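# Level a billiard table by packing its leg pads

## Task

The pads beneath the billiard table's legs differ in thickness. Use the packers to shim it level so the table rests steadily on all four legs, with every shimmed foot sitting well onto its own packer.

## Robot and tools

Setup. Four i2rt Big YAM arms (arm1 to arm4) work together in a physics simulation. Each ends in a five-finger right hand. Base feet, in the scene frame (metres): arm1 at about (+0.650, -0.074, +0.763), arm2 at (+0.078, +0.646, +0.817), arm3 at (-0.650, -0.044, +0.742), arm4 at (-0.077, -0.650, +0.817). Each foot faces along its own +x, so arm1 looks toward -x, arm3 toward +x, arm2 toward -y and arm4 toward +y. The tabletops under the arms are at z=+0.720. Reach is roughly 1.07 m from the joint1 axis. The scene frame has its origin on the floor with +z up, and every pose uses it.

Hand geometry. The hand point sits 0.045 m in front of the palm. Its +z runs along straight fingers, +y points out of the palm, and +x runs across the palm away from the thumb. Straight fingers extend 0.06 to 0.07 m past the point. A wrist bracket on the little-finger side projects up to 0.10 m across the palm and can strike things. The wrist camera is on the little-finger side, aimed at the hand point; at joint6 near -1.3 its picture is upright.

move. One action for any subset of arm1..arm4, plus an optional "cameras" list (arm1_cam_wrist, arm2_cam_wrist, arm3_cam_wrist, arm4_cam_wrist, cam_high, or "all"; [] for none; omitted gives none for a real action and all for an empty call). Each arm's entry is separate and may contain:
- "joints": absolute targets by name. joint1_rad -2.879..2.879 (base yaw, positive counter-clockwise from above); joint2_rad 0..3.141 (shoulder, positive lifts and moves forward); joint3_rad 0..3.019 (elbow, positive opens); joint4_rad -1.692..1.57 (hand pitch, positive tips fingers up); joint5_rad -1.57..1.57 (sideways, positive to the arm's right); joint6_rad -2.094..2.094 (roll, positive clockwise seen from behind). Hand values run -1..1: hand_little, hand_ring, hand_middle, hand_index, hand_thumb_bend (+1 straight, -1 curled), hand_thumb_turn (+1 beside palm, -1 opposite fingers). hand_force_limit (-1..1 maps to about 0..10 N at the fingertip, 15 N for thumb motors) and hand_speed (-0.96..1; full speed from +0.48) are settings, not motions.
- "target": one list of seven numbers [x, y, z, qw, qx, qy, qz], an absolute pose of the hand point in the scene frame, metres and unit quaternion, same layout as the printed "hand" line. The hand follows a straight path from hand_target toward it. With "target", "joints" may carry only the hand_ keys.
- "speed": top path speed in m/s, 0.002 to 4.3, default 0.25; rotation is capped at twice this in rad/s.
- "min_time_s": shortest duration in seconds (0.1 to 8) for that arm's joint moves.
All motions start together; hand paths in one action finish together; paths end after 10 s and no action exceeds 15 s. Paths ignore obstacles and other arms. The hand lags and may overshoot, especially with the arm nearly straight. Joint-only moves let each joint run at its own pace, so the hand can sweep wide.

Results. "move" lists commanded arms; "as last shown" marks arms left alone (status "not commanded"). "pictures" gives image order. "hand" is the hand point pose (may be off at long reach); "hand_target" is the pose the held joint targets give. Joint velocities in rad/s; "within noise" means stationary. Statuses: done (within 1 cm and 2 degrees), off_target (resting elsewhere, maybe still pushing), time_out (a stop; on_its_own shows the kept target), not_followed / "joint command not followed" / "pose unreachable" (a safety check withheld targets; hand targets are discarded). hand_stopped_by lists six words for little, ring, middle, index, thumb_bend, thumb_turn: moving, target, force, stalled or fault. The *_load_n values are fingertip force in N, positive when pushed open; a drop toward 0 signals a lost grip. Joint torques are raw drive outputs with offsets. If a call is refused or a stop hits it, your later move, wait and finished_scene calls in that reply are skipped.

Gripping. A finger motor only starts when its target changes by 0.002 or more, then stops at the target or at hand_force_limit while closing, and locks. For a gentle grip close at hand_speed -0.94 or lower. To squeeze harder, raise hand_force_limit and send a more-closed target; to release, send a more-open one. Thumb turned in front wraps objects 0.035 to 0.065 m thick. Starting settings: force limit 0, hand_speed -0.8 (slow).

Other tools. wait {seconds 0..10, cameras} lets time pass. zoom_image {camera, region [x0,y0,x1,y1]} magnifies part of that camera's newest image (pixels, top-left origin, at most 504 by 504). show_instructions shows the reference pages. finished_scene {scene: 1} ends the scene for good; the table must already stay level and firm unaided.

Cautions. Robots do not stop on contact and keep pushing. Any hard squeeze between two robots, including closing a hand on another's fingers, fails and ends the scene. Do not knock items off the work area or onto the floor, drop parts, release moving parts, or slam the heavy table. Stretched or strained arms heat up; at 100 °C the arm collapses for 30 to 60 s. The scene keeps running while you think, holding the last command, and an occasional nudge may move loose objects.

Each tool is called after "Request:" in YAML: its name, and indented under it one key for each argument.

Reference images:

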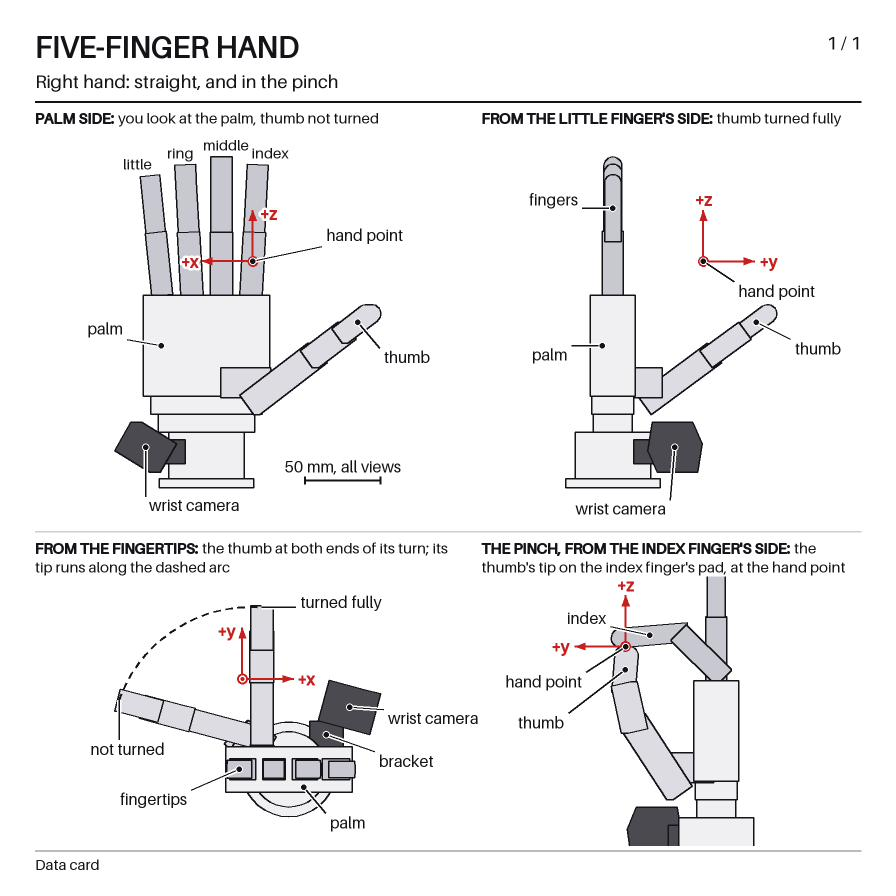

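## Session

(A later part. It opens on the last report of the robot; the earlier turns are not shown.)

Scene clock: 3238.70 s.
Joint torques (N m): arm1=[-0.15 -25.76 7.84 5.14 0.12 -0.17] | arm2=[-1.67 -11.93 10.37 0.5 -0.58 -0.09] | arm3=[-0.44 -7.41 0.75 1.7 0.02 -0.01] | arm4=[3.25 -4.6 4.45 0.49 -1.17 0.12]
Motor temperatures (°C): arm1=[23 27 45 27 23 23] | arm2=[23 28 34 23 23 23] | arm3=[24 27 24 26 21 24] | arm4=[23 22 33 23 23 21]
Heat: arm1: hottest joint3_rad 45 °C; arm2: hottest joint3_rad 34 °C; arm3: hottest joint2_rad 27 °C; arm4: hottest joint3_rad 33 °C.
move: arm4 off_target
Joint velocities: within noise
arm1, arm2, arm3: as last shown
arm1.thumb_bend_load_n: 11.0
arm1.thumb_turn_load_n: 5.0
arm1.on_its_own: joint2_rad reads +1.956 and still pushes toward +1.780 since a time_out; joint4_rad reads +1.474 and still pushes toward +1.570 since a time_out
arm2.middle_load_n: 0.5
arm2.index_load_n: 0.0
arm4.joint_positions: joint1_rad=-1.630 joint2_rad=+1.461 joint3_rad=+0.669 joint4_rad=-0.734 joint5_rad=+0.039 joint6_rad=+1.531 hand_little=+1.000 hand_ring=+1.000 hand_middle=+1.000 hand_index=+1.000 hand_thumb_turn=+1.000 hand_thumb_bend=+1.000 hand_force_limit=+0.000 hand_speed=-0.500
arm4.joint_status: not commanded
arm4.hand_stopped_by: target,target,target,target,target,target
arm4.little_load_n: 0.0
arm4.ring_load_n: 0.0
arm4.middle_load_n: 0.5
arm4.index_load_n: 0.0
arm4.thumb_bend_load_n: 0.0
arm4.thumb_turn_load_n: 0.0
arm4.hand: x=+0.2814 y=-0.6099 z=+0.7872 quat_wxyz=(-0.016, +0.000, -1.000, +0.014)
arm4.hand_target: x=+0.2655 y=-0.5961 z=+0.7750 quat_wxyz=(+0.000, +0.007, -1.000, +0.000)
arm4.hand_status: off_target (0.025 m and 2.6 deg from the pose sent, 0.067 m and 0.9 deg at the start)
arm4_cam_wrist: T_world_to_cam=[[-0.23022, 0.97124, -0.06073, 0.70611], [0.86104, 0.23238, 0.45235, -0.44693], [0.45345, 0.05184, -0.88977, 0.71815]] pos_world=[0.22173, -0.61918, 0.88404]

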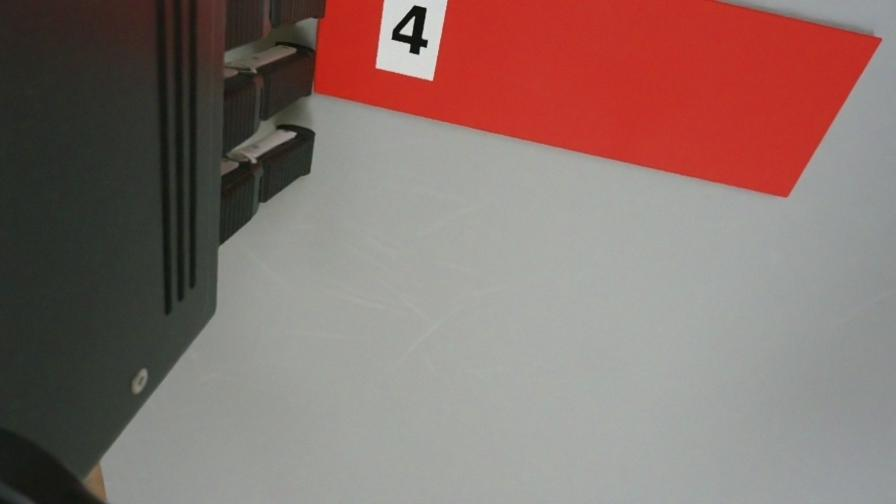

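Request:
move:
  arm4: {"target": [0.258, -0.635, 0.779, 0, -0.007, 1.0, 0], "speed": 0.07}
  cameras: ["arm4_cam_wrist"]

Scene clock: 3257.87 s.
Joint torques (N m): arm1=[-0.15 -25.76 7.83 5.14 0.12 -0.17] | arm2=[-1.67 -11.93 10.36 0.5 -0.58 -0.09] | arm3=[-0.38 -7.53 0.73 1.68 0.02 -0.01] | arm4=[-0.67 -5.48 4.82 -0.35 0.37 -0.12]
Motor temperatures (°C): arm1=[23 30 46 28 23 24] | arm2=[22 28 34 23 23 23] | arm3=[24 27 24 26 21 24] | arm4=[23 22 33 23 24 21]
Heat: arm1: hottest joint3_rad 46 °C; arm2: hottest joint3_rad 34 °C; arm3: hottest joint2_rad 27 °C; arm4: hottest joint3_rad 33 °C.
move: arm4 off_target
Joint velocities: within noise
arm1, arm2, arm3: as last shown
arm1.thumb_bend_load_n: 10.5
arm1.on_its_own: joint2_rad reads +1.956 and still pushes toward +1.780 since a time_out; joint4_rad reads +1.474 and still pushes toward +1.570 since a time_out
arm2.middle_load_n: 0.0
arm3.middle_load_n: 2.5
arm3.index_load_n: 3.0
arm4.joint_positions: joint1_rad=-1.714 joint2_rad=+1.449 joint3_rad=+0.656 joint4_rad=-0.729 joint5_rad=+0.000 joint6_rad=+1.430 hand_little=+1.000 hand_ring=+1.000 hand_middle=+1.000 hand_index=+1.000 hand_thumb_turn=+1.000 hand_thumb_bend=+1.000 hand_force_limit=+0.000 hand_speed=-0.500
arm4.joint_status: not commanded
arm4.hand_stopped_by: target,target,target,target,target,target
arm4.little_load_n: 0.0
arm4.ring_load_n: 0.0
arm4.middle_load_n: -3.0
arm4.index_load_n: 0.0
arm4.thumb_bend_load_n: 0.0
arm4.thumb_turn_load_n: 0.0
arm4.hand: x=+0.2746 y=-0.6286 z=+0.7894 quat_wxyz=(-0.019, +0.009, -1.000, -0.004)
arm4.hand_target: x=+0.2580 y=-0.6344 z=+0.7794 quat_wxyz=(+0.000, +0.007, -1.000, +0.000)
arm4.hand_status: off_target (0.021 m and 2.2 deg from the pose sent, 0.035 m and 2.6 deg at the start)
arm4_cam_wrist: T_world_to_cam=[[-0.24899, 0.96807, -0.02905, 0.70104], [0.85409, 0.23361, 0.46471, -0.44478], [0.45666, 0.0909, -0.88498, 0.74408]] pos_world=[0.21464, -0.64238, 0.88556]

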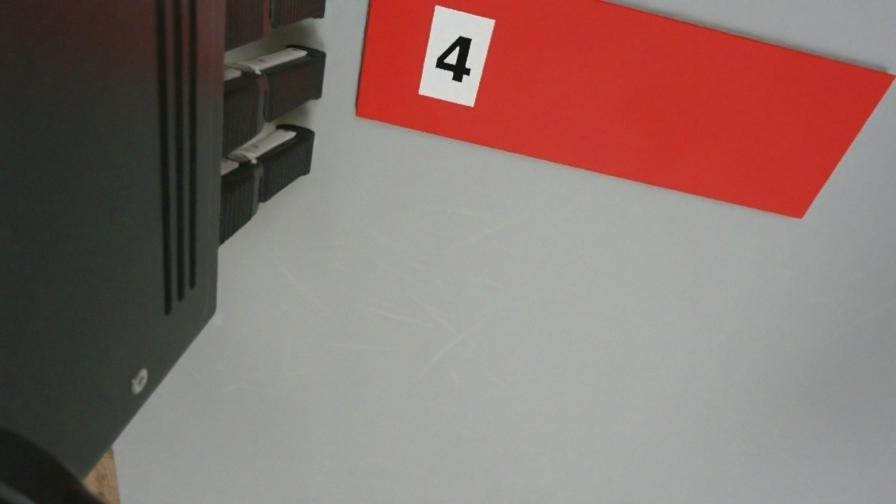

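Request:
move:
  arm4: {"target": [0.240, -0.632, 0.779, 0, -0.007, 1.0, 0], "speed": 0.07}
  cameras: ["arm4_cam_wrist"]

Scene clock: 3263.53 s.
Joint torques (N m): arm1=[-0.15 -25.64 7.84 5.14 0.12 -0.17] | arm2=[-1.67 -11.93 10.35 0.5 -0.58 -0.09] | arm3=[-0.32 -7.47 0.72 1.69 0.02 -0.01] | arm4=[-0.03 -4.89 4.59 -0.16 0.06 -0.12]
Motor temperatures (°C): arm1=[23 31 46 28 23 24] | arm2=[22 28 34 23 23 23] | arm3=[24 27 24 26 21 24] | arm4=[23 22 33 23 24 21]
Heat: arm1: hottest joint3_rad 46 °C; arm2: hottest joint3_rad 34 °C; arm3: hottest joint2_rad 27 °C; arm4: hottest joint3_rad 33 °C.
move: arm4 off_target
Joint velocities: within noise
arm1, arm2, arm3: as last shown
arm1.index_load_n: 3.5
arm1.on_its_own: joint2_rad reads +1.956 and still pushes toward +1.780 since a time_out; joint4_rad reads +1.474 and still pushes toward +1.570 since a time_out
arm3.middle_load_n: 3.0
arm3.index_load_n: 3.5
arm3.thumb_bend_load_n: 9.0
arm4.joint_positions: joint1_rad=-1.720 joint2_rad=+1.407 joint3_rad=+0.611 joint4_rad=-0.729 joint5_rad=+0.008 joint6_rad=+1.429 hand_little=+1.000 hand_ring=+1.000 hand_middle=+1.000 hand_index=+1.000 hand_thumb_turn=+1.000 hand_thumb_bend=+1.000 hand_force_limit=+0.000 hand_speed=-0.500
arm4.joint_status: not commanded
arm4.hand_stopped_by: target,target,target,target,target,target
arm4.little_load_n: 0.0
arm4.ring_load_n: 0.0
arm4.middle_load_n: 0.0
arm4.index_load_n: 0.0
arm4.thumb_bend_load_n: 0.0
arm4.thumb_turn_load_n: 0.0
arm4.hand: x=+0.2569 y=-0.6299 z=+0.7888 quat_wxyz=(-0.017, +0.006, -1.000, +0.000)
arm4.hand_target: x=+0.2402 y=-0.6317 z=+0.7793 quat_wxyz=(+0.000, +0.007, -1.000, +0.000)
arm4.hand_status: off_target (0.020 m and 2.0 deg from the pose sent, 0.036 m and 2.2 deg at the start)
arm4_cam_wrist: T_world_to_cam=[[-0.24336, 0.9693, -0.03516, 0.702], [0.85717, 0.23189, 0.45988, -0.42716], [0.45392, 0.08178, -0.88728, 0.7485]] pos_world=[0.19723, -0.6426, 0.88525]

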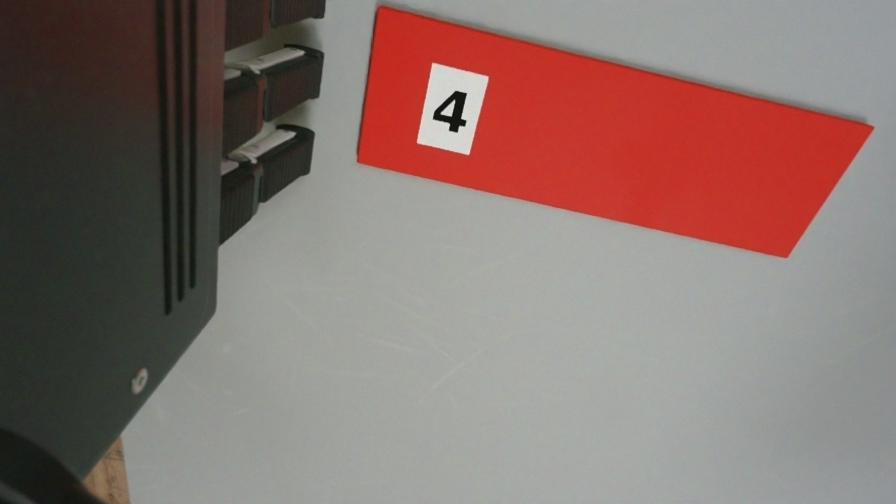

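Request:
move:
  arm4: {"target": [0.243, -0.560, 0.777, 0, -0.007, 1.0, 0], "speed": 0.07}
  cameras: ["arm4_cam_wrist"]

Scene clock: 3277.53 s.
Joint torques (N m): arm1=[-0.15 -25.7 7.83 5.15 0.12 -0.17] | arm2=[-1.67 -11.93 10.36 0.5 -0.58 -0.09] | arm3=[-0.38 -7.53 0.73 1.69 0.03 -0.01] | arm4=[2.37 -3.25 5.38 0.09 -0.57 0.13]
Motor temperatures (°C): arm1=[23 33 46 28 23 24] | arm2=[22 28 34 23 23 23] | arm3=[24 27 24 26 21 24] | arm4=[23 22 33 23 24 21]
Heat: arm1: hottest joint3_rad 46 °C; arm2: hottest joint3_rad 34 °C; arm3: hottest joint2_rad 27 °C; arm4: hottest joint3_rad 33 °C.
move: arm4 off_target
Joint velocities: within noise
arm1, arm2, arm3: as last shown
arm1.index_load_n: 3.0
arm1.on_its_own: joint2_rad reads +1.956 and still pushes toward +1.780 since a time_out; joint4_rad reads +1.474 and still pushes toward +1.570 since a time_out
arm3.thumb_bend_load_n: 9.5
arm3.thumb_turn_load_n: 4.0
arm4.joint_positions: joint1_rad=-1.499 joint2_rad=+1.400 joint3_rad=+0.603 joint4_rad=-0.729 joint5_rad=+0.026 joint6_rad=+1.652 hand_little=+1.000 hand_ring=+1.000 hand_middle=+1.000 hand_index=+1.000 hand_thumb_turn=+1.000 hand_thumb_bend=+1.000 hand_force_limit=+0.000 hand_speed=-0.500
arm4.joint_status: not commanded
arm4.hand_stopped_by: target,target,target,target,target,target
arm4.little_load_n: 0.0
arm4.ring_load_n: 0.0
arm4.middle_load_n: 0.0
arm4.index_load_n: 0.0
arm4.thumb_bend_load_n: -0.5
arm4.thumb_turn_load_n: 0.0
arm4.hand: x=+0.2557 y=-0.5661 z=+0.7888 quat_wxyz=(-0.018, +0.006, -1.000, +0.004)
arm4.hand_target: x=+0.2428 y=-0.5605 z=+0.7778 quat_wxyz=(+0.000, +0.007, -1.000, +0.000)
arm4.hand_status: off_target (0.018 m and 2.2 deg from the pose sent, 0.072 m and 2.0 deg at the start)
arm4_cam_wrist: T_world_to_cam=[[-0.24161, 0.9694, -0.04332, 0.64591], [0.85663, 0.23406, 0.45979, -0.43952], [0.45586, 0.07398, -0.88697, 0.73867]] pos_world=[0.19584, -0.57792, 0.88525]

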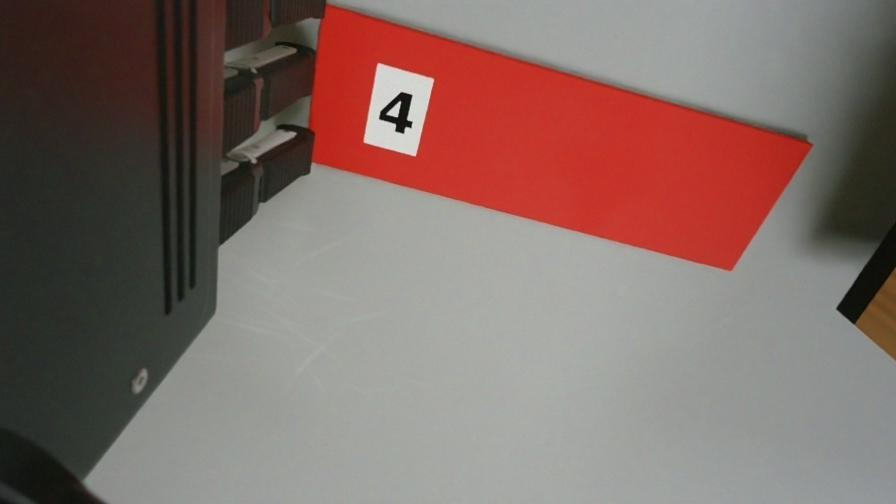

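Request:
move:
  arm4: {"target": [0.243, -0.515, 0.777, 0, -0.0305, 0.9995, 0], "speed": 0.06}
  cameras: ["arm4_cam_wrist"]

Scene clock: 3292.93 s.
Joint torques (N m): arm1=[-0.09 -25.7 7.84 5.12 0.12 -0.17] | arm2=[-1.67 -11.93 10.36 0.49 -0.58 -0.09] | arm3=[-0.32 -7.47 0.73 1.68 0.02 -0.01] | arm4=[3.49 -1.49 7.45 -0.02 -1.41 0.1]
Motor temperatures (°C): arm1=[23 34 46 29 23 24] | arm2=[22 28 34 23 23 23] | arm3=[24 27 24 26 21 24] | arm4=[23 22 32 23 24 21]
Heat: arm1: hottest joint3_rad 46 °C; arm2: hottest joint3_rad 34 °C; arm3: hottest joint2_rad 27 °C; arm4: hottest joint3_rad 32 °C.
move: arm4 off_target
Joint velocities: within noise
arm1, arm2, arm3: as last shown
arm1.on_its_own: joint2_rad reads +1.956 and still pushes toward +1.780 since a time_out; joint4_rad reads +1.474 and still pushes toward +1.570 since a time_out
arm3.middle_load_n: 2.5
arm3.thumb_bend_load_n: 9.0
arm3.thumb_turn_load_n: 3.5
arm4.joint_positions: joint1_rad=-1.368 joint2_rad=+1.407 joint3_rad=+0.605 joint4_rad=-0.729 joint5_rad=+0.047 joint6_rad=+1.751 hand_little=+1.000 hand_ring=+1.000 hand_middle=+1.000 hand_index=+1.000 hand_thumb_turn=+1.000 hand_thumb_bend=+1.000 hand_force_limit=+0.000 hand_speed=-0.500
arm4.joint_status: not commanded
arm4.hand_stopped_by: target,target,target,target,target,target
arm4.little_load_n: 0.0
arm4.ring_load_n: -0.5
arm4.middle_load_n: 0.5
arm4.index_load_n: 0.0
arm4.thumb_bend_load_n: 0.0
arm4.thumb_turn_load_n: 0.0
arm4.hand: x=+0.2492 y=-0.5300 z=+0.7871 quat_wxyz=(-0.019, +0.021, -1.000, +0.012)
arm4.hand_target: x=+0.2423 y=-0.5159 z=+0.7778 quat_wxyz=(+0.000, +0.030, -1.000, +0.000)
arm4.hand_status: off_target (0.019 m and 2.8 deg from the pose sent, 0.054 m and 3.6 deg at the start)
arm4_cam_wrist: T_world_to_cam=[[-0.27115, 0.96066, -0.06009, 0.62517], [0.84808, 0.26796, 0.45712, -0.41934], [0.45524, 0.07299, -0.88737, 0.73745]] pos_world=[0.18943, -0.54204, 0.88364]

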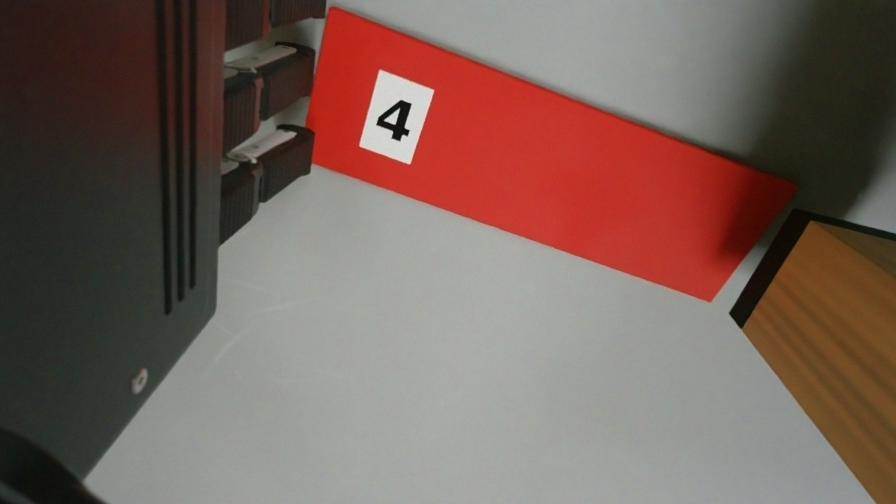

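Request:
move:
  arm4: {"target": [0.235, -0.500, 0.777, 0, -0.0785, 0.9969, 0], "speed": 0.06}
  cameras: ["arm4_cam_wrist"]

Scene clock: 3320.60 s.
Joint torques (N m): arm1=[-0.09 -25.7 7.83 5.14 0.12 -0.17] | arm2=[-1.67 -11.99 10.36 0.49 -0.58 -0.09] | arm3=[-0.32 -7.53 0.75 1.7 0.02 -0.01] | arm4=[3.43 -1.67 7.41 -0.03 -1.46 -0.17]
Motor temperatures (°C): arm1=[23 36 46 29 23 24] | arm2=[22 28 34 23 23 23] | arm3=[24 27 24 26 21 24] | arm4=[23 21 34 23 25 21]
Heat: arm1: hottest joint3_rad 46 °C; arm2: hottest joint3_rad 34 °C; arm3: hottest joint2_rad 27 °C; arm4: hottest joint3_rad 34 °C.
move: arm4 off_target
Joint velocities: within noise
arm1, arm3: as last shown
arm1.on_its_own: joint2_rad reads +1.956 and still pushes toward +1.780 since a time_out; joint4_rad reads +1.474 and still pushes toward +1.570 since a time_out
arm2.joint_positions: joint1_rad=-1.317 joint2_rad=+1.457 joint3_rad=+0.941 joint4_rad=-0.796 joint5_rad=-0.915 joint6_rad=-1.169 hand_little=+1.000 hand_ring=-0.300 hand_middle=-0.350 hand_index=-0.300 hand_thumb_turn=-1.000 hand_thumb_bend=+1.000 hand_force_limit=+0.000 hand_speed=-0.900
arm2.joint_status: not commanded
arm2.hand_stopped_by: target,target,target,target,target,target
arm2.little_load_n: 0.0
arm2.ring_load_n: 0.0
arm2.middle_load_n: 0.0
arm2.index_load_n: 0.0
arm2.thumb_bend_load_n: 0.0
arm2.thumb_turn_load_n: 0.0
arm2.hand: x=-0.2590 y=+0.4189 z=+0.9083 quat_wxyz=(-0.038, +0.000, -0.892, +0.450)
arm2.hand_target: x=-0.2790 y=+0.4202 z=+0.9302 quat_wxyz=(-0.007, +0.013, -0.889, +0.458)
arm2.hand_status: not commanded
arm3.thumb_bend_load_n: 9.5
arm4.joint_positions: joint1_rad=-1.325 joint2_rad=+1.412 joint3_rad=+0.609 joint4_rad=-0.729 joint5_rad=+0.048 joint6_rad=+1.725 hand_little=+1.000 hand_ring=+1.000 hand_middle=+1.000 hand_index=+1.000 hand_thumb_turn=+1.000 hand_thumb_bend=+1.000 hand_force_limit=+0.000 hand_speed=-0.500
arm4.joint_status: not commanded
arm4.hand_stopped_by: target,target,target,target,target,target
arm4.little_load_n: 0.0
arm4.ring_load_n: 0.0
arm4.middle_load_n: 0.5
arm4.index_load_n: 0.0
arm4.thumb_bend_load_n: 0.0
arm4.thumb_turn_load_n: 0.0
arm4.hand: x=+0.2438 y=-0.5155 z=+0.7871 quat_wxyz=(-0.020, +0.055, -0.998, +0.012)
arm4.hand_target: x=+0.2343 y=-0.5011 z=+0.7779 quat_wxyz=(+0.000, +0.078, -0.997, +0.000)
arm4.hand_status: off_target (0.020 m and 3.8 deg from the pose sent, 0.035 m and 7.1 deg at the start)
arm4_cam_wrist: T_world_to_cam=[[-0.33599, 0.93984, -0.06172, 0.61612], [0.82791, 0.32595, 0.45643, -0.38327], [0.44909, 0.10226, -0.88762, 0.7556]] pos_world=[0.18499, -0.53139, 0.88364]

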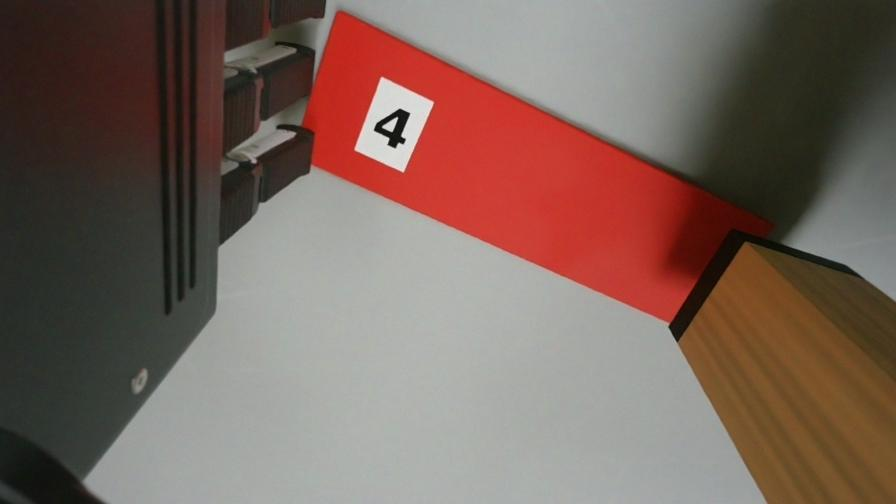

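Request:
move:
  arm4: {"target": [0.243, -0.535, 0.777, 0, -0.0523, 0.9986, 0], "speed": 0.06}

Scene clock: 3358.97 s.
Joint torques (N m): arm1=[-0.15 -25.64 7.84 5.14 0.12 -0.17] | arm2=[-1.67 -11.99 10.36 0.5 -0.58 -0.09] | arm3=[-0.38 -7.59 0.73 1.69 0.02 -0.01] | arm4=[-0.79 -2.37 6.72 0.1 0.51 -0.13]
Motor temperatures (°C): arm1=[23 38 46 30 23 24] | arm2=[22 28 34 23 23 23] | arm3=[24 27 24 26 21 24] | arm4=[23 21 34 23 26 21]
Heat: arm1: hottest joint3_rad 46 °C; arm2: hottest joint3_rad 34 °C; arm3: hottest joint2_rad 27 °C; arm4: hottest joint3_rad 34 °C.
move: arm4 off_target
Joint velocities: within noise
arm1, arm2: as last shown
arm1.little_load_n: -0.5
arm1.thumb_bend_load_n: 11.0
arm1.thumb_turn_load_n: 5.5
arm1.on_its_own: joint2_rad reads +1.956 and still pushes toward +1.780 since a time_out; joint4_rad reads +1.474 and still pushes toward +1.570 since a time_out
arm3.joint_positions: joint1_rad=-0.418 joint2_rad=+1.828 joint3_rad=+0.044 joint4_rad=+1.545 joint5_rad=-0.073 joint6_rad=-0.013 hand_little=+0.350 hand_ring=+0.350 hand_middle=+0.621 hand_index=+0.481 hand_thumb_turn=-1.000 hand_thumb_bend=-0.941 hand_force_limit=+0.000 hand_speed=-0.800
arm3.joint_status: not commanded
arm3.hand_stopped_by: target,target,target,target,force,target
arm3.little_load_n: 0.0
arm3.ring_load_n: 0.0
arm3.middle_load_n: 2.5
arm3.index_load_n: 3.5
arm3.thumb_bend_load_n: 9.0
arm3.thumb_turn_load_n: 3.5
arm3.hand: x=-0.3123 y=-0.1316 z=+0.7259 quat_wxyz=(-0.367, +0.465, -0.635, +0.497)
arm3.hand_target: x=-0.3115 y=-0.1315 z=+0.7245 quat_wxyz=(-0.366, +0.465, -0.635, +0.496)
arm3.hand_status: not commanded
arm4.joint_positions: joint1_rad=-1.389 joint2_rad=+1.412 joint3_rad=+0.609 joint4_rad=-0.730 joint5_rad=+0.001 joint6_rad=+1.661 hand_little=+1.000 hand_ring=+1.000 hand_middle=+1.000 hand_index=+1.000 hand_thumb_turn=+1.000 hand_thumb_bend=+1.000 hand_force_limit=+0.000 hand_speed=-0.500
arm4.joint_status: not commanded
arm4.hand_stopped_by: target,target,target,target,target,target
arm4.little_load_n: 0.0
arm4.ring_load_n: 0.0
arm4.middle_load_n: -4.5
arm4.index_load_n: 0.0
arm4.thumb_bend_load_n: 0.0
arm4.thumb_turn_load_n: 0.0
arm4.hand: x=+0.2454 y=-0.5255 z=+0.7891 quat_wxyz=(-0.014, +0.056, -0.998, -0.010)
arm4.hand_target: x=+0.2423 y=-0.5349 z=+0.7776 quat_wxyz=(+0.000, +0.052, -0.999, +0.000)
arm4.hand_status: off_target (0.016 m and 2.0 deg from the pose sent, 0.022 m and 2.7 deg at the start)
pictures: none

Request:
move:
  arm4: {"target": [0.244, -0.490, 0.777, 0, 0.052, -0.9986, 0], "speed": 0.05}
  cameras: ["arm4_cam_wrist"]

Scene clock: 3388.23 s.
Joint torques (N m): arm1=[-0.15 -25.7 7.83 5.12 0.12 -0.17] | arm2=[-1.67 -11.99 10.36 0.51 -0.58 -0.09] | arm3=[-0.32 -7.41 0.72 1.69 0.02 -0.01] | arm4=[3.9 -1.67 7.79 0.54 -1.88 0.08]
Motor temperatures (°C): arm1=[23 38 46 30 23 24] | arm2=[22 28 34 23 23 23] | arm3=[24 27 24 26 21 24] | arm4=[23 21 34 23 25 21]
Heat: arm1: hottest joint3_rad 46 °C; arm2: hottest joint3_rad 34 °C; arm3: hottest joint2_rad 27 °C; arm4: hottest joint3_rad 34 °C.
move: arm4 off_target
Joint velocities: within noise
arm1.joint_positions: joint1_rad=-0.115 joint2_rad=+1.956 joint3_rad=+0.417 joint4_rad=+1.474 joint5_rad=+0.106 joint6_rad=+0.025 hand_little=+0.350 hand_ring=+0.350 hand_middle=+0.621 hand_index=+0.481 hand_thumb_turn=-1.000 hand_thumb_bend=-0.939 hand_force_limit=+0.000 hand_speed=-0.800
arm1.joint_status: not commanded
arm1.hand_stopped_by: target,target,target,target,force,target
arm1.little_load_n: 0.0
arm1.ring_load_n: 0.0
arm1.middle_load_n: 3.0
arm1.index_load_n: 3.0
arm1.thumb_bend_load_n: 10.5
arm1.thumb_turn_load_n: 5.0
arm1.on_its_own: joint2_rad reads +1.956 and still pushes toward +1.780 since a time_out; joint4_rad reads +1.474 and still pushes toward +1.570 since a time_out
arm1.hand: x=+0.1471 y=-0.0247 z=+0.7625 quat_wxyz=(-0.529, +0.577, +0.445, -0.435)
arm1.hand_target: x=+0.1004 y=-0.0214 z=+0.9061 quat_wxyz=(-0.615, +0.477, +0.360, -0.514)
arm1.hand_status: not commanded
arm2, arm3: as last shown
arm3.middle_load_n: 3.0
arm3.thumb_bend_load_n: 9.5
arm3.thumb_turn_load_n: 4.0
arm4.joint_positions: joint1_rad=-1.300 joint2_rad=+1.430 joint3_rad=+0.627 joint4_rad=-0.745 joint5_rad=+0.058 joint6_rad=+1.781 hand_little=+1.000 hand_ring=+1.000 hand_middle=+1.000 hand_index=+1.000 hand_thumb_turn=+1.000 hand_thumb_bend=+1.000 hand_force_limit=+0.000 hand_speed=-0.500
arm4.joint_status: not commanded
arm4.hand_stopped_by: target,target,target,target,target,target
arm4.little_load_n: 0.0
arm4.ring_load_n: 0.0
arm4.middle_load_n: 0.5
arm4.index_load_n: 0.0
arm4.thumb_bend_load_n: 0.0
arm4.thumb_turn_load_n: 0.0
arm4.hand: x=+0.2470 y=-0.5099 z=+0.7860 quat_wxyz=(-0.014, +0.040, -0.999, +0.018)
arm4.hand_target: x=+0.2429 y=-0.4911 z=+0.7779 quat_wxyz=(+0.000, +0.052, -0.999, +0.000)
arm4.hand_status: off_target (0.022 m and 3.0 deg from the pose sent, 0.037 m and 2.0 deg at the start)
arm4_cam_wrist: T_world_to_cam=[[-0.30761, 0.94898, -0.06943, 0.61558], [0.84243, 0.30555, 0.44379, -0.39134], [0.44237, 0.07803, -0.89343, 0.74657]] pos_world=[0.18878, -0.52284, 0.88343]

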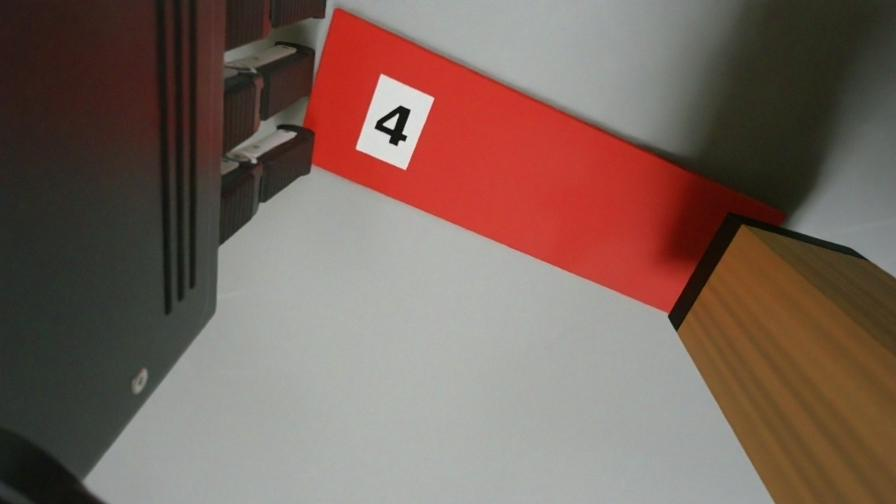

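Request:
move:
  arm4: {"target": [0.252, -0.515, 0.777, 0, 0.052, -0.9986, 0], "speed": 0.05}

Request:
move:
  arm4: {"target": [0.252, -0.480, 0.776, 0, 0.052, -0.9986, 0], "speed": 0.05}
  cameras: ["arm4_cam_wrist"]

Scene clock: 3403.03 s.
Joint torques (N m): arm1=[-0.15 -25.7 7.83 5.15 0.12 -0.17] | arm2=[-1.67 -11.99 10.36 0.49 -0.58 -0.09] | arm3=[-0.38 -7.47 0.72 1.69 0.02 0] | arm4=[0.09 -1.38 7.88 0.72 -0.23 -0.15]
Motor temperatures (°C): arm1=[23 39 46 30 23 24] | arm2=[22 28 34 23 23 23] | arm3=[24 27 24 26 21 24] | arm4=[23 21 34 23 27 21]
Heat: arm1: hottest joint3_rad 46 °C; arm2: hottest joint3_rad 34 °C; arm3: hottest joint2_rad 27 °C; arm4: hottest joint3_rad 34 °C.
move: arm4 off_target
Joint velocities: within noise
arm1, arm2, arm3: as last shown
arm1.on_its_own: joint2_rad reads +1.956 and still pushes toward +1.780 since a time_out; joint4_rad reads +1.474 and still pushes toward +1.570 since a time_out
arm3.middle_load_n: 2.5
arm3.thumb_turn_load_n: 3.5
arm4.joint_positions: joint1_rad=-1.341 joint2_rad=+1.430 joint3_rad=+0.629 joint4_rad=-0.747 joint5_rad=+0.019 joint6_rad=+1.723 hand_little=+1.000 hand_ring=+1.000 hand_middle=+1.000 hand_index=+1.000 hand_thumb_turn=+1.000 hand_thumb_bend=+1.000 hand_force_limit=+0.000 hand_speed=-0.500
arm4.joint_status: not commanded
arm4.hand_stopped_by: target,target,target,target,target,target
arm4.little_load_n: 0.0
arm4.ring_load_n: 0.0
arm4.middle_load_n: 0.0
arm4.index_load_n: 0.0
arm4.thumb_bend_load_n: 0.0
arm4.thumb_turn_load_n: 0.0
arm4.hand: x=+0.2473 y=-0.5139 z=+0.7881 quat_wxyz=(-0.009, +0.049, -0.999, +0.000)
arm4.hand_target: x=+0.2514 y=-0.5152 z=+0.7774 quat_wxyz=(+0.000, +0.052, -0.999, +0.000)
arm4.hand_status: off_target (0.012 m and 1.1 deg from the pose sent, 0.012 m and 3.0 deg at the start)
pictures: none

Scene clock: 3404.43 s.
Joint torques (N m): arm1=[-0.15 -25.7 7.84 5.15 0.12 -0.17] | arm2=[-1.67 -11.93 10.35 0.49 -0.58 -0.09] | arm3=[-0.38 -7.53 0.72 1.69 0.02 -0.01] | arm4=[4.66 -1.14 8.55 1.25 -2.38 0.06]
Motor temperatures (°C): arm1=[23 39 46 30 23 24] | arm2=[22 28 34 23 23 23] | arm3=[24 27 24 26 21 24] | arm4=[23 21 34 23 27 21]
Heat: arm1: hottest joint3_rad 46 °C; arm2: hottest joint3_rad 34 °C; arm3: hottest joint2_rad 27 °C; arm4: hottest joint3_rad 34 °C.
move: arm4 off_target
Joint velocities: within noise
arm1, arm2, arm3: as last shown
arm1.on_its_own: joint2_rad reads +1.956 and still pushes toward +1.780 since a time_out; joint4_rad reads +1.474 and still pushes toward +1.570 since a time_out
arm3.middle_load_n: 3.0
arm3.index_load_n: 3.0
arm4.joint_positions: joint1_rad=-1.288 joint2_rad=+1.446 joint3_rad=+0.644 joint4_rad=-0.764 joint5_rad=+0.070 joint6_rad=+1.804 hand_little=+1.000 hand_ring=+1.000 hand_middle=+1.000 hand_index=+1.000 hand_thumb_turn=+1.000 hand_thumb_bend=+1.000 hand_force_limit=+0.000 hand_speed=-0.500
arm4.joint_status: not commanded
arm4.hand_stopped_by: target,target,target,target,target,target
arm4.little_load_n: 0.0
arm4.ring_load_n: 0.0
arm4.middle_load_n: 1.0
arm4.index_load_n: 0.0
arm4.thumb_bend_load_n: 0.0
arm4.thumb_turn_load_n: 0.0
arm4.hand: x=+0.2488 y=-0.5082 z=+0.7847 quat_wxyz=(-0.007, +0.035, -0.999, +0.026)
arm4.hand_target: x=+0.2501 y=-0.4817 z=+0.7777 quat_wxyz=(+0.001, +0.052, -0.999, +0.000)
arm4.hand_status: off_target (0.030 m and 3.6 deg from the pose sent, 0.036 m and 1.1 deg at the start)
arm4_cam_wrist: T_world_to_cam=[[-0.29865, 0.95097, -0.08038, 0.62179], [0.85126, 0.30352, 0.42806, -0.38369], [0.43147, 0.05942, -0.90017, 0.74296]] pos_world=[0.19176, -0.51899, 0.88301]

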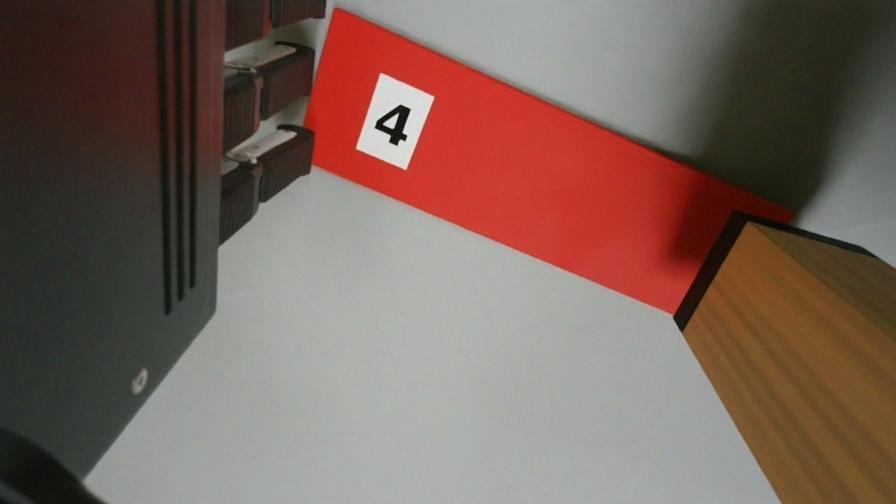

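Request:
move:
  arm4: {"target": [0.252, -0.470, 0.783, 0, 0.052, -0.9986, 0], "speed": 0.05}
  cameras: ["arm4_cam_wrist"]

Scene clock: 3416.00 s.
Joint torques (N m): arm1=[-0.21 -25.76 7.84 5.12 0.12 -0.17] | arm2=[-1.67 -11.99 10.37 0.5 -0.58 -0.09] | arm3=[-0.38 -7.59 0.75 1.7 0.02 -0.01] | arm4=[3.66 -2.84 8.76 0.32 -1.56 0.08]
Motor temperatures (°C): arm1=[23 39 46 30 23 24] | arm2=[22 28 34 23 23 23] | arm3=[24 27 24 26 21 24] | arm4=[23 21 34 23 28 21]
Heat: arm1: hottest joint3_rad 46 °C; arm2: hottest joint3_rad 34 °C; arm3: hottest joint2_rad 27 °C; arm4: hottest joint3_rad 34 °C.
move: arm4 off_target
Joint velocities: within noise
arm1, arm2, arm3: as last shown
arm1.on_its_own: joint2_rad reads +1.956 and still pushes toward +1.780 since a time_out; joint4_rad reads +1.474 and still pushes toward +1.570 since a time_out
arm3.thumb_bend_load_n: 9.0
arm4.joint_positions: joint1_rad=-1.246 joint2_rad=+1.459 joint3_rad=+0.660 joint4_rad=-0.766 joint5_rad=+0.051 joint6_rad=+1.832 hand_little=+1.000 hand_ring=+1.000 hand_middle=+1.000 hand_index=+1.000 hand_thumb_turn=+1.000 hand_thumb_bend=+1.000 hand_force_limit=+0.000 hand_speed=-0.500
arm4.joint_status: not commanded
arm4.hand_stopped_by: target,target,target,target,target,target
arm4.little_load_n: 0.0
arm4.ring_load_n: 0.0
arm4.middle_load_n: 1.0
arm4.index_load_n: 0.0
arm4.thumb_bend_load_n: 0.0
arm4.thumb_turn_load_n: 0.0
arm4.hand: x=+0.2488 y=-0.4896 z=+0.7863 quat_wxyz=(-0.006, +0.042, -0.999, +0.016)
arm4.hand_target: x=+0.2511 y=-0.4707 z=+0.7835 quat_wxyz=(+0.000, +0.052, -0.999, +0.000)
arm4.hand_status: off_target (0.020 m and 2.3 deg from the pose sent, 0.038 m and 3.7 deg at the start)
arm4_cam_wrist: T_world_to_cam=[[-0.31294, 0.94781, -0.06109, 0.59117], [0.84799, 0.3078, 0.43149, -0.38978], [0.42777, 0.08322, -0.90005, 0.75576]] pos_world=[0.19224, -0.50323, 0.88452]

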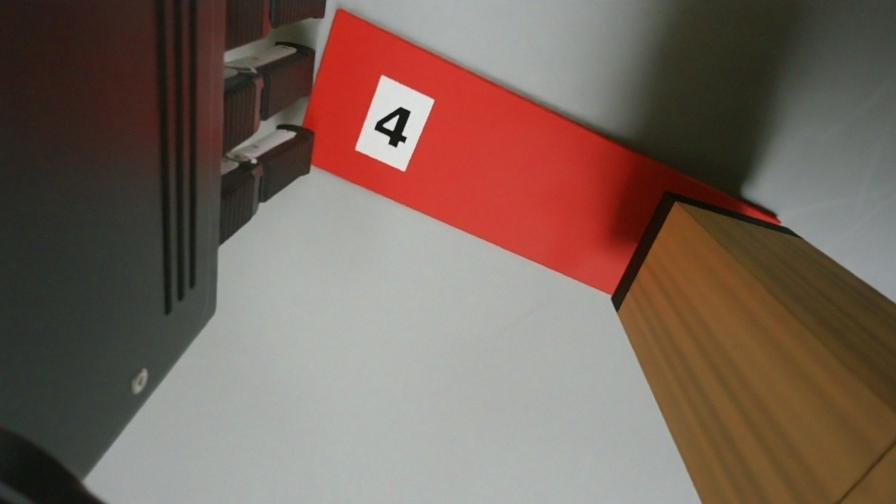

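Request:
move:
  arm4: {"target": [0.252, -0.530, 0.790, 0, -0.052, 0.9986, 0], "speed": 0.08}

Request:
move:
  arm4: {"target": [0.310, -0.530, 0.860, 0, -0.5, 0.866, 0], "speed": 0.15, "joints": {"hand_ring": -1, "hand_little": -1}}
  cameras: ["arm4_cam_wrist"]

Scene clock: 3504.30 s.
Joint torques (N m): arm1=[-0.15 -25.7 7.84 5.14 0.13 -0.17] | arm2=[-1.61 -11.99 10.36 0.5 -0.58 -0.09] | arm3=[-0.38 -7.53 0.72 1.69 0.02 0] | arm4=[0.09 -6.48 5.83 -0.38 -0.11 -0.15]
Motor temperatures (°C): arm1=[23 40 46 30 23 23] | arm2=[22 28 35 23 23 23] | arm3=[24 26 23 25 21 24] | arm4=[23 21 36 23 28 21]
Heat: arm1: hottest joint3_rad 46 °C; arm2: hottest joint3_rad 35 °C; arm3: hottest joint2_rad 26 °C; arm4: hottest joint3_rad 36 °C.
move: arm4 done
Joint velocities: arm1=[within noise] | arm2=[within noise] | arm3=[within noise] | arm4=[-0.005 -0.005 0.012 0.002 -0.095 -0.154]
arm1, arm2, arm3: as last shown
arm1.on_its_own: joint2_rad reads +1.956 and still pushes toward +1.780 since a time_out; joint4_rad reads +1.474 and still pushes toward +1.570 since a time_out
arm3.middle_load_n: 2.5
arm3.index_load_n: 3.5
arm3.thumb_bend_load_n: 9.5
arm4.joint_positions: joint1_rad=-1.387 joint2_rad=+1.444 joint3_rad=+0.660 joint4_rad=-0.768 joint5_rad=+0.015 joint6_rad=+1.675 hand_little=+1.000 hand_ring=+1.000 hand_middle=+1.000 hand_index=+1.000 hand_thumb_turn=+1.000 hand_thumb_bend=+1.000 hand_force_limit=+0.000 hand_speed=-0.500
arm4.joint_status: not commanded
arm4.hand_stopped_by: target,target,target,target,target,target
arm4.little_load_n: 0.0
arm4.ring_load_n: 0.0
arm4.middle_load_n: 0.0
arm4.index_load_n: 0.0
arm4.thumb_bend_load_n: 0.0
arm4.thumb_turn_load_n: 0.0
arm4.hand: x=+0.2589 y=-0.5254 z=+0.7920 quat_wxyz=(-0.006, +0.050, -0.999, -0.001)
arm4.hand_target: x=+0.2519 y=-0.5298 z=+0.7899 quat_wxyz=(+0.000, +0.052, -0.999, +0.000)
arm4.hand_status: done (0.009 m and 0.7 deg from the pose sent, 0.041 m and 2.3 deg at the start)
pictures: none

Scene clock: 3508.33 s.
Joint torques (N m): arm1=[-0.15 -25.64 7.83 5.12 0.12 -0.17] | arm2=[-1.67 -11.99 10.36 0.5 -0.58 -0.09] | arm3=[-0.32 -7.53 0.73 1.69 0.02 -0.01] | arm4=[0.73 -7.71 11.49 -0.66 -0.14 -0.14]
Motor temperatures (°C): arm1=[23 40 46 31 23 23] | arm2=[22 28 35 23 23 23] | arm3=[24 26 23 25 21 24] | arm4=[23 21 36 23 28 21]
Heat: arm1: hottest joint3_rad 46 °C; arm2: hottest joint3_rad 35 °C; arm3: hottest joint2_rad 26 °C; arm4: hottest joint3_rad 36 °C.
move: arm4 off_target
Joint velocities: within noise
arm1, arm2, arm3: as last shown
arm1.on_its_own: joint2_rad reads +1.956 and still pushes toward +1.780 since a time_out; joint4_rad reads +1.474 and still pushes toward +1.570 since a time_out
arm3.index_load_n: 3.0
arm4.joint_positions: joint1_rad=-1.431 joint2_rad=+1.568 joint3_rad=+1.014 joint4_rad=-1.022 joint5_rad=+0.016 joint6_rad=+0.695 hand_little=-1.000 hand_ring=-1.000 hand_middle=+1.000 hand_index=+1.000 hand_thumb_turn=+1.000 hand_thumb_bend=+1.000 hand_force_limit=+0.000 hand_speed=-0.500
arm4.joint_status: all done
arm4.hand_stopped_by: target,target,target,target,target,target
arm4.little_load_n: 0.0
arm4.ring_load_n: 0.0
arm4.middle_load_n: 0.0
arm4.index_load_n: 0.0
arm4.thumb_bend_load_n: 0.0
arm4.thumb_turn_load_n: 0.0
arm4.hand: x=+0.2954 y=-0.5305 z=+0.8546 quat_wxyz=(+0.006, +0.495, -0.869, -0.002)
arm4.hand_target: x=+0.3096 y=-0.5300 z=+0.8600 quat_wxyz=(+0.000, +0.500, -0.866, +0.000)
arm4.hand_status: off_target (0.016 m and 0.9 deg from the pose sent, 0.085 m and 54.3 deg at the start)
arm4_cam_wrist: T_world_to_cam=[[-0.95532, 0.29511, -0.01665, 0.45417], [0.26045, 0.86707, 0.42468, 0.0299], [0.13976, 0.40137, -0.90519, 1.05896]] pos_world=[0.27809, -0.58499, 0.95343]

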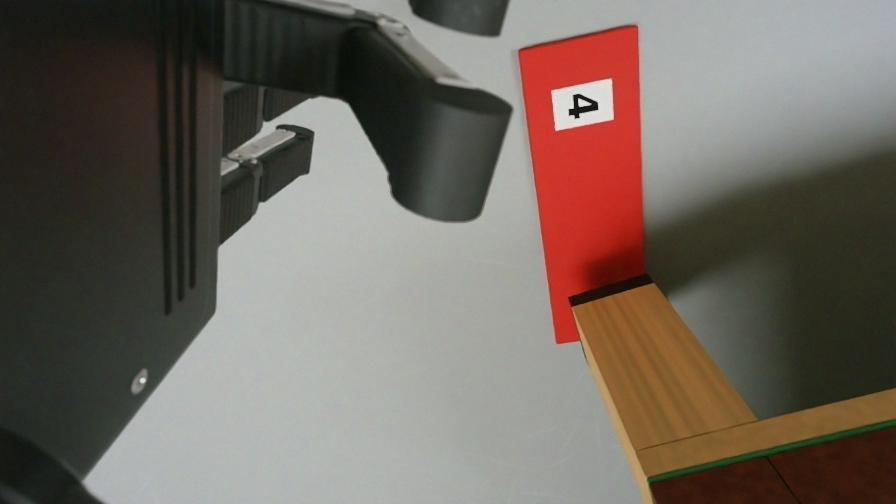

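Request:
move:
  arm4: {"target": [0.285, -0.425, 0.840, 0, -0.5, 0.866, 0], "speed": 0.12}

Request:
move:
  arm4: {"target": [0.277, -0.420, 0.790, 0, -0.5, 0.866, 0], "speed": 0.08}
  cameras: ["arm4_cam_wrist"]

Scene clock: 3535.53 s.
Joint torques (N m): arm1=[-0.15 -25.7 7.83 5.15 0.12 -0.17] | arm2=[-1.61 -11.99 10.37 0.5 -0.58 -0.09] | arm3=[-0.38 -7.47 0.73 1.68 0.02 0] | arm4=[1.61 -8.12 10.41 0.27 -0.1 0.12]
Motor temperatures (°C): arm1=[23 40 46 31 23 23] | arm2=[22 28 35 23 23 23] | arm3=[24 26 23 25 21 24] | arm4=[22 21 38 23 26 21]
Heat: arm1: hottest joint3_rad 46 °C; arm2: hottest joint3_rad 35 °C; arm3: hottest joint2_rad 26 °C; arm4: hottest joint3_rad 38 °C.
move: arm4 off_target
Joint velocities: within noise
arm1, arm3: as last shown
arm1.thumb_turn_load_n: 5.5
arm1.on_its_own: joint2_rad reads +1.956 and still pushes toward +1.780 since a time_out; joint4_rad reads +1.474 and still pushes toward +1.570 since a time_out
arm2.joint_positions: joint1_rad=-1.317 joint2_rad=+1.457 joint3_rad=+0.941 joint4_rad=-0.796 joint5_rad=-0.915 joint6_rad=-1.169 hand_little=+1.000 hand_ring=-0.300 hand_middle=-0.350 hand_index=-0.300 hand_thumb_turn=-1.000 hand_thumb_bend=+1.000 hand_force_limit=+0.000 hand_speed=-0.900
arm2.joint_status: not commanded
arm2.hand_stopped_by: target,target,target,target,target,target
arm2.little_load_n: 0.0
arm2.ring_load_n: 0.0
arm2.middle_load_n: 0.0
arm2.index_load_n: 0.0
arm2.thumb_bend_load_n: 0.0
arm2.thumb_turn_load_n: 0.0
arm2.hand: x=-0.2590 y=+0.4189 z=+0.9083 quat_wxyz=(-0.038, +0.000, -0.892, +0.450)
arm2.hand_target: x=-0.2790 y=+0.4202 z=+0.9302 quat_wxyz=(-0.007, +0.013, -0.889, +0.458)
arm2.hand_status: not commanded
arm3.middle_load_n: 3.0
arm3.index_load_n: 3.5
arm3.thumb_turn_load_n: 4.0
arm4.joint_positions: joint1_rad=-1.189 joint2_rad=+1.612 joint3_rad=+1.014 joint4_rad=-0.992 joint5_rad=+0.015 joint6_rad=+0.918 hand_little=-1.000 hand_ring=-1.000 hand_middle=+1.000 hand_index=+1.000 hand_thumb_turn=+1.000 hand_thumb_bend=+1.000 hand_force_limit=+0.000 hand_speed=-0.500
arm4.joint_status: not commanded
arm4.hand_stopped_by: target,target,target,target,target,target
arm4.little_load_n: 0.0
arm4.ring_load_n: 0.0
arm4.middle_load_n: 0.0
arm4.index_load_n: 0.0
arm4.thumb_bend_load_n: 0.0
arm4.thumb_turn_load_n: 0.0
arm4.hand: x=+0.2707 y=-0.4337 z=+0.8386 quat_wxyz=(+0.011, +0.504, -0.864, -0.002)
arm4.hand_target: x=+0.2845 y=-0.4252 z=+0.8403 quat_wxyz=(+0.000, +0.500, -0.866, +0.000)
arm4.hand_status: off_target (0.017 m and 1.4 deg from the pose sent, 0.107 m and 0.9 deg at the start)
pictures: none

Scene clock: 3536.90 s.
Joint torques (N m): arm1=[-0.15 -25.76 7.84 5.15 0.12 -0.17] | arm2=[-1.67 -11.93 10.36 0.49 -0.58 -0.09] | arm3=[-0.38 -7.47 0.72 1.69 0.02 -0.01] | arm4=[2.02 -8.94 6.57 0.38 -0.06 0.12]
Motor temperatures (°C): arm1=[23 40 46 31 23 23] | arm2=[22 28 35 23 23 23] | arm3=[24 26 23 25 21 24] | arm4=[22 21 38 23 26 21]
Heat: arm1: hottest joint3_rad 46 °C; arm2: hottest joint3_rad 35 °C; arm3: hottest joint2_rad 26 °C; arm4: hottest joint3_rad 38 °C.
move: arm4 off_target
Joint velocities: within noise
arm1, arm2: as last shown
arm1.thumb_turn_load_n: 5.0
arm1.on_its_own: joint2_rad reads +1.956 and still pushes toward +1.780 since a time_out; joint4_rad reads +1.474 and still pushes toward +1.570 since a time_out
arm2.index_load_n: 0.5
arm3.joint_positions: joint1_rad=-0.418 joint2_rad=+1.828 joint3_rad=+0.044 joint4_rad=+1.545 joint5_rad=-0.073 joint6_rad=-0.013 hand_little=+0.350 hand_ring=+0.350 hand_middle=+0.621 hand_index=+0.481 hand_thumb_turn=-1.000 hand_thumb_bend=-0.941 hand_force_limit=+0.000 hand_speed=-0.800
arm3.joint_status: not commanded
arm3.hand_stopped_by: target,target,target,target,force,target
arm3.little_load_n: 0.0
arm3.ring_load_n: 0.0
arm3.middle_load_n: 3.0
arm3.index_load_n: 3.0
arm3.thumb_bend_load_n: 9.5
arm3.thumb_turn_load_n: 3.5
arm3.hand: x=-0.3123 y=-0.1316 z=+0.7259 quat_wxyz=(-0.367, +0.465, -0.635, +0.497)
arm3.hand_target: x=-0.3115 y=-0.1315 z=+0.7245 quat_wxyz=(-0.366, +0.465, -0.635, +0.496)
arm3.hand_status: not commanded
arm4.joint_positions: joint1_rad=-1.177 joint2_rad=+1.688 joint3_rad=+0.990 joint4_rad=-0.853 joint5_rad=+0.015 joint6_rad=+0.934 hand_little=-1.000 hand_ring=-1.000 hand_middle=+1.000 hand_index=+1.000 hand_thumb_turn=+1.000 hand_thumb_bend=+1.000 hand_force_limit=+0.000 hand_speed=-0.500
arm4.joint_status: not commanded
arm4.hand_stopped_by: target,target,target,target,target,target
arm4.little_load_n: 0.0
arm4.ring_load_n: 0.0
arm4.middle_load_n: 0.0
arm4.index_load_n: 0.0
arm4.thumb_bend_load_n: 0.0
arm4.thumb_turn_load_n: 0.0
arm4.hand: x=+0.2828 y=-0.4222 z=+0.8000 quat_wxyz=(-0.008, +0.502, -0.865, +0.000)
arm4.hand_target: x=+0.2768 y=-0.4202 z=+0.7903 quat_wxyz=(+0.000, +0.500, -0.866, +0.000)
arm4.hand_status: off_target (0.012 m and 1.0 deg from the pose sent, 0.051 m and 1.4 deg at the start)
arm4_cam_wrist: T_world_to_cam=[[-0.95866, 0.28194, -0.0386, 0.42222], [0.23703, 0.8662, 0.43991, -0.04355], [0.15746, 0.41257, -0.89721, 0.96117]] pos_world=[0.26373, -0.47787, 0.89783]

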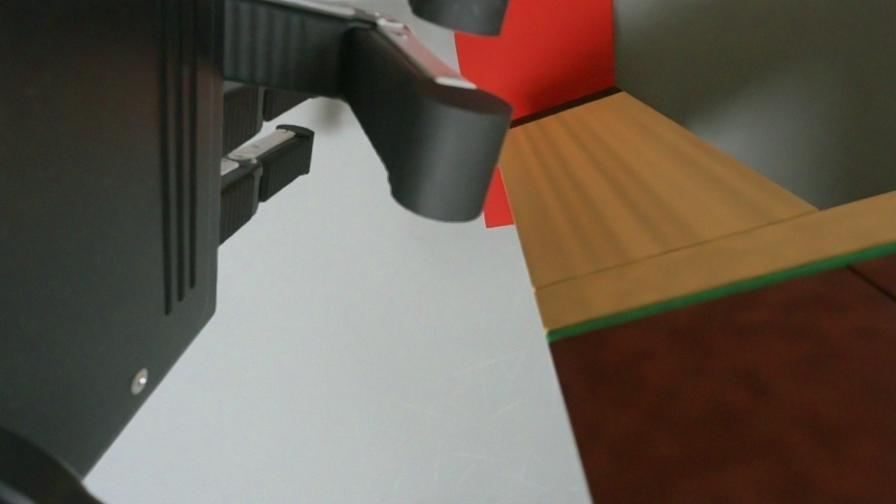

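Request:
move:
  arm4: {"target": [0.274, -0.408, 0.778, 0, -0.5, 0.866, 0], "speed": 0.06}

Request:
move:
  arm4: {"target": [0.240, -0.408, 0.778, 0, -0.5, 0.866, 0], "speed": 0.04}
  cameras: ["arm4_cam_wrist"]

Scene clock: 3566.57 s.
Joint torques (N m): arm1=[-0.15 -25.76 7.83 5.14 0.12 -0.17] | arm2=[-1.67 -11.99 10.36 0.5 -0.58 -0.09] | arm3=[-0.32 -7.47 0.75 1.69 0.02 -0.01] | arm4=[1.9 -9 6.22 0.39 -0.06 0.13]
Motor temperatures (°C): arm1=[23 41 46 31 23 23] | arm2=[22 28 35 23 23 23] | arm3=[24 26 23 25 21 24] | arm4=[22 22 35 23 25 21]
Heat: arm1: hottest joint3_rad 46 °C; arm2: hottest joint3_rad 35 °C; arm3: hottest joint2_rad 26 °C; arm4: hottest joint3_rad 35 °C.
move: arm4 off_target
Joint velocities: within noise
arm1.joint_positions: joint1_rad=-0.115 joint2_rad=+1.956 joint3_rad=+0.417 joint4_rad=+1.474 joint5_rad=+0.106 joint6_rad=+0.025 hand_little=+0.350 hand_ring=+0.350 hand_middle=+0.621 hand_index=+0.481 hand_thumb_turn=-1.000 hand_thumb_bend=-0.939 hand_force_limit=+0.000 hand_speed=-0.800
arm1.joint_status: not commanded
arm1.hand_stopped_by: target,target,target,target,force,target
arm1.little_load_n: 0.0
arm1.ring_load_n: 0.0
arm1.middle_load_n: 3.0
arm1.index_load_n: 3.0
arm1.thumb_bend_load_n: 10.5
arm1.thumb_turn_load_n: 5.5
arm1.on_its_own: joint2_rad reads +1.956 and still pushes toward +1.780 since a time_out; joint4_rad reads +1.474 and still pushes toward +1.570 since a time_out
arm1.hand: x=+0.1471 y=-0.0247 z=+0.7625 quat_wxyz=(-0.529, +0.577, +0.445, -0.435)
arm1.hand_target: x=+0.1004 y=-0.0214 z=+0.9061 quat_wxyz=(-0.615, +0.477, +0.360, -0.514)
arm1.hand_status: not commanded
arm2, arm3: as last shown
arm3.middle_load_n: 2.5
arm3.index_load_n: 3.5
arm4.joint_positions: joint1_rad=-1.148 joint2_rad=+1.715 joint3_rad=+0.990 joint4_rad=-0.822 joint5_rad=+0.015 joint6_rad=+0.961 hand_little=-1.000 hand_ring=-1.000 hand_middle=+1.000 hand_index=+1.000 hand_thumb_turn=+1.000 hand_thumb_bend=+1.000 hand_force_limit=+0.000 hand_speed=-0.500
arm4.joint_status: not commanded
arm4.hand_stopped_by: target,target,target,target,target,target
arm4.little_load_n: 0.0
arm4.ring_load_n: 0.0
arm4.middle_load_n: 0.0
arm4.index_load_n: 0.0
arm4.thumb_bend_load_n: 0.0
arm4.thumb_turn_load_n: 0.0
arm4.hand: x=+0.2814 y=-0.4091 z=+0.7896 quat_wxyz=(-0.010, +0.502, -0.865, +0.000)
arm4.hand_target: x=+0.2739 y=-0.4083 z=+0.7783 quat_wxyz=(+0.000, +0.500, -0.866, +0.000)
arm4.hand_status: off_target (0.014 m and 1.2 deg from the pose sent, 0.028 m and 1.0 deg at the start)
pictures: none

Scene clock: 3567.97 s.
Joint torques (N m): arm1=[-0.15 -25.7 7.83 5.14 0.12 -0.17] | arm2=[-1.67 -11.99 10.36 0.5 -0.58 -0.09] | arm3=[-0.32 -7.41 0.75 1.68 0.02 -0.01] | arm4=[2.26 -9.11 5 -0.06 -0.28 0.12]
Motor temperatures (°C): arm1=[23 41 46 31 23 23] | arm2=[22 28 35 23 23 23] | arm3=[24 26 23 25 21 24] | arm4=[22 22 35 23 25 21]
Heat: arm1: hottest joint3_rad 46 °C; arm2: hottest joint3_rad 35 °C; arm3: hottest joint2_rad 26 °C; arm4: hottest joint3_rad 35 °C.
move: arm4 off_target
Joint velocities: within noise
arm1, arm2, arm3: as last shown
arm1.thumb_turn_load_n: 5.0
arm1.on_its_own: joint2_rad reads +1.956 and still pushes toward +1.780 since a time_out; joint4_rad reads +1.474 and still pushes toward +1.570 since a time_out
arm2.index_load_n: 0.0
arm3.thumb_bend_load_n: 9.0
arm4.joint_positions: joint1_rad=-1.116 joint2_rad=+1.665 joint3_rad=+0.914 joint4_rad=-0.785 joint5_rad=+0.021 joint6_rad=+0.999 hand_little=-1.000 hand_ring=-1.000 hand_middle=+1.000 hand_index=+1.000 hand_thumb_turn=+1.000 hand_thumb_bend=+1.000 hand_force_limit=+0.000 hand_speed=-0.500
arm4.joint_status: not commanded
arm4.hand_stopped_by: target,target,target,target,target,target
arm4.little_load_n: 0.0
arm4.ring_load_n: 0.0
arm4.middle_load_n: 0.0
arm4.index_load_n: 0.0
arm4.thumb_bend_load_n: 0.0
arm4.thumb_turn_load_n: 0.0
arm4.hand: x=+0.2563 y=-0.4072 z=+0.7877 quat_wxyz=(-0.016, +0.500, -0.866, +0.003)
arm4.hand_target: x=+0.2401 y=-0.4084 z=+0.7783 quat_wxyz=(+0.000, +0.500, -0.866, +0.000)
arm4.hand_status: off_target (0.019 m and 1.9 deg from the pose sent, 0.043 m and 1.2 deg at the start)
arm4_cam_wrist: T_world_to_cam=[[-0.95661, 0.28648, -0.05314, 0.40488], [0.23373, 0.86342, 0.44708, -0.05079], [0.17395, 0.41526, -0.89292, 0.94165]] pos_world=[0.23538, -0.46316, 0.88504]

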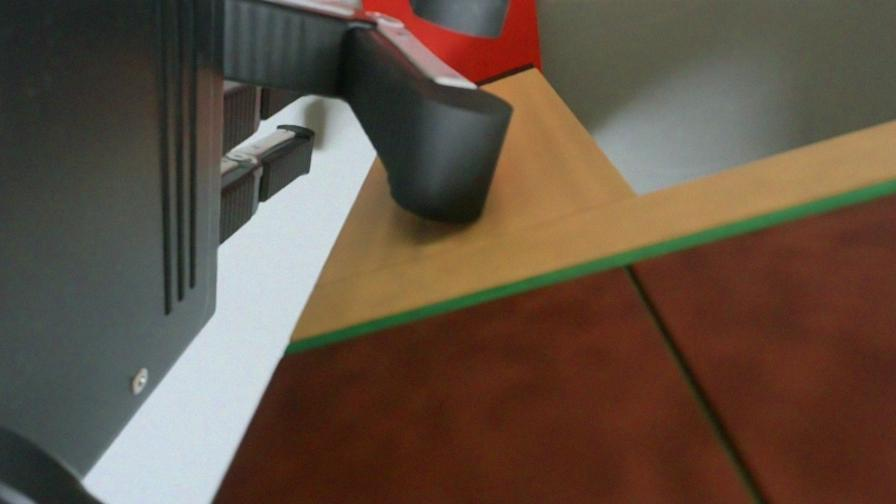

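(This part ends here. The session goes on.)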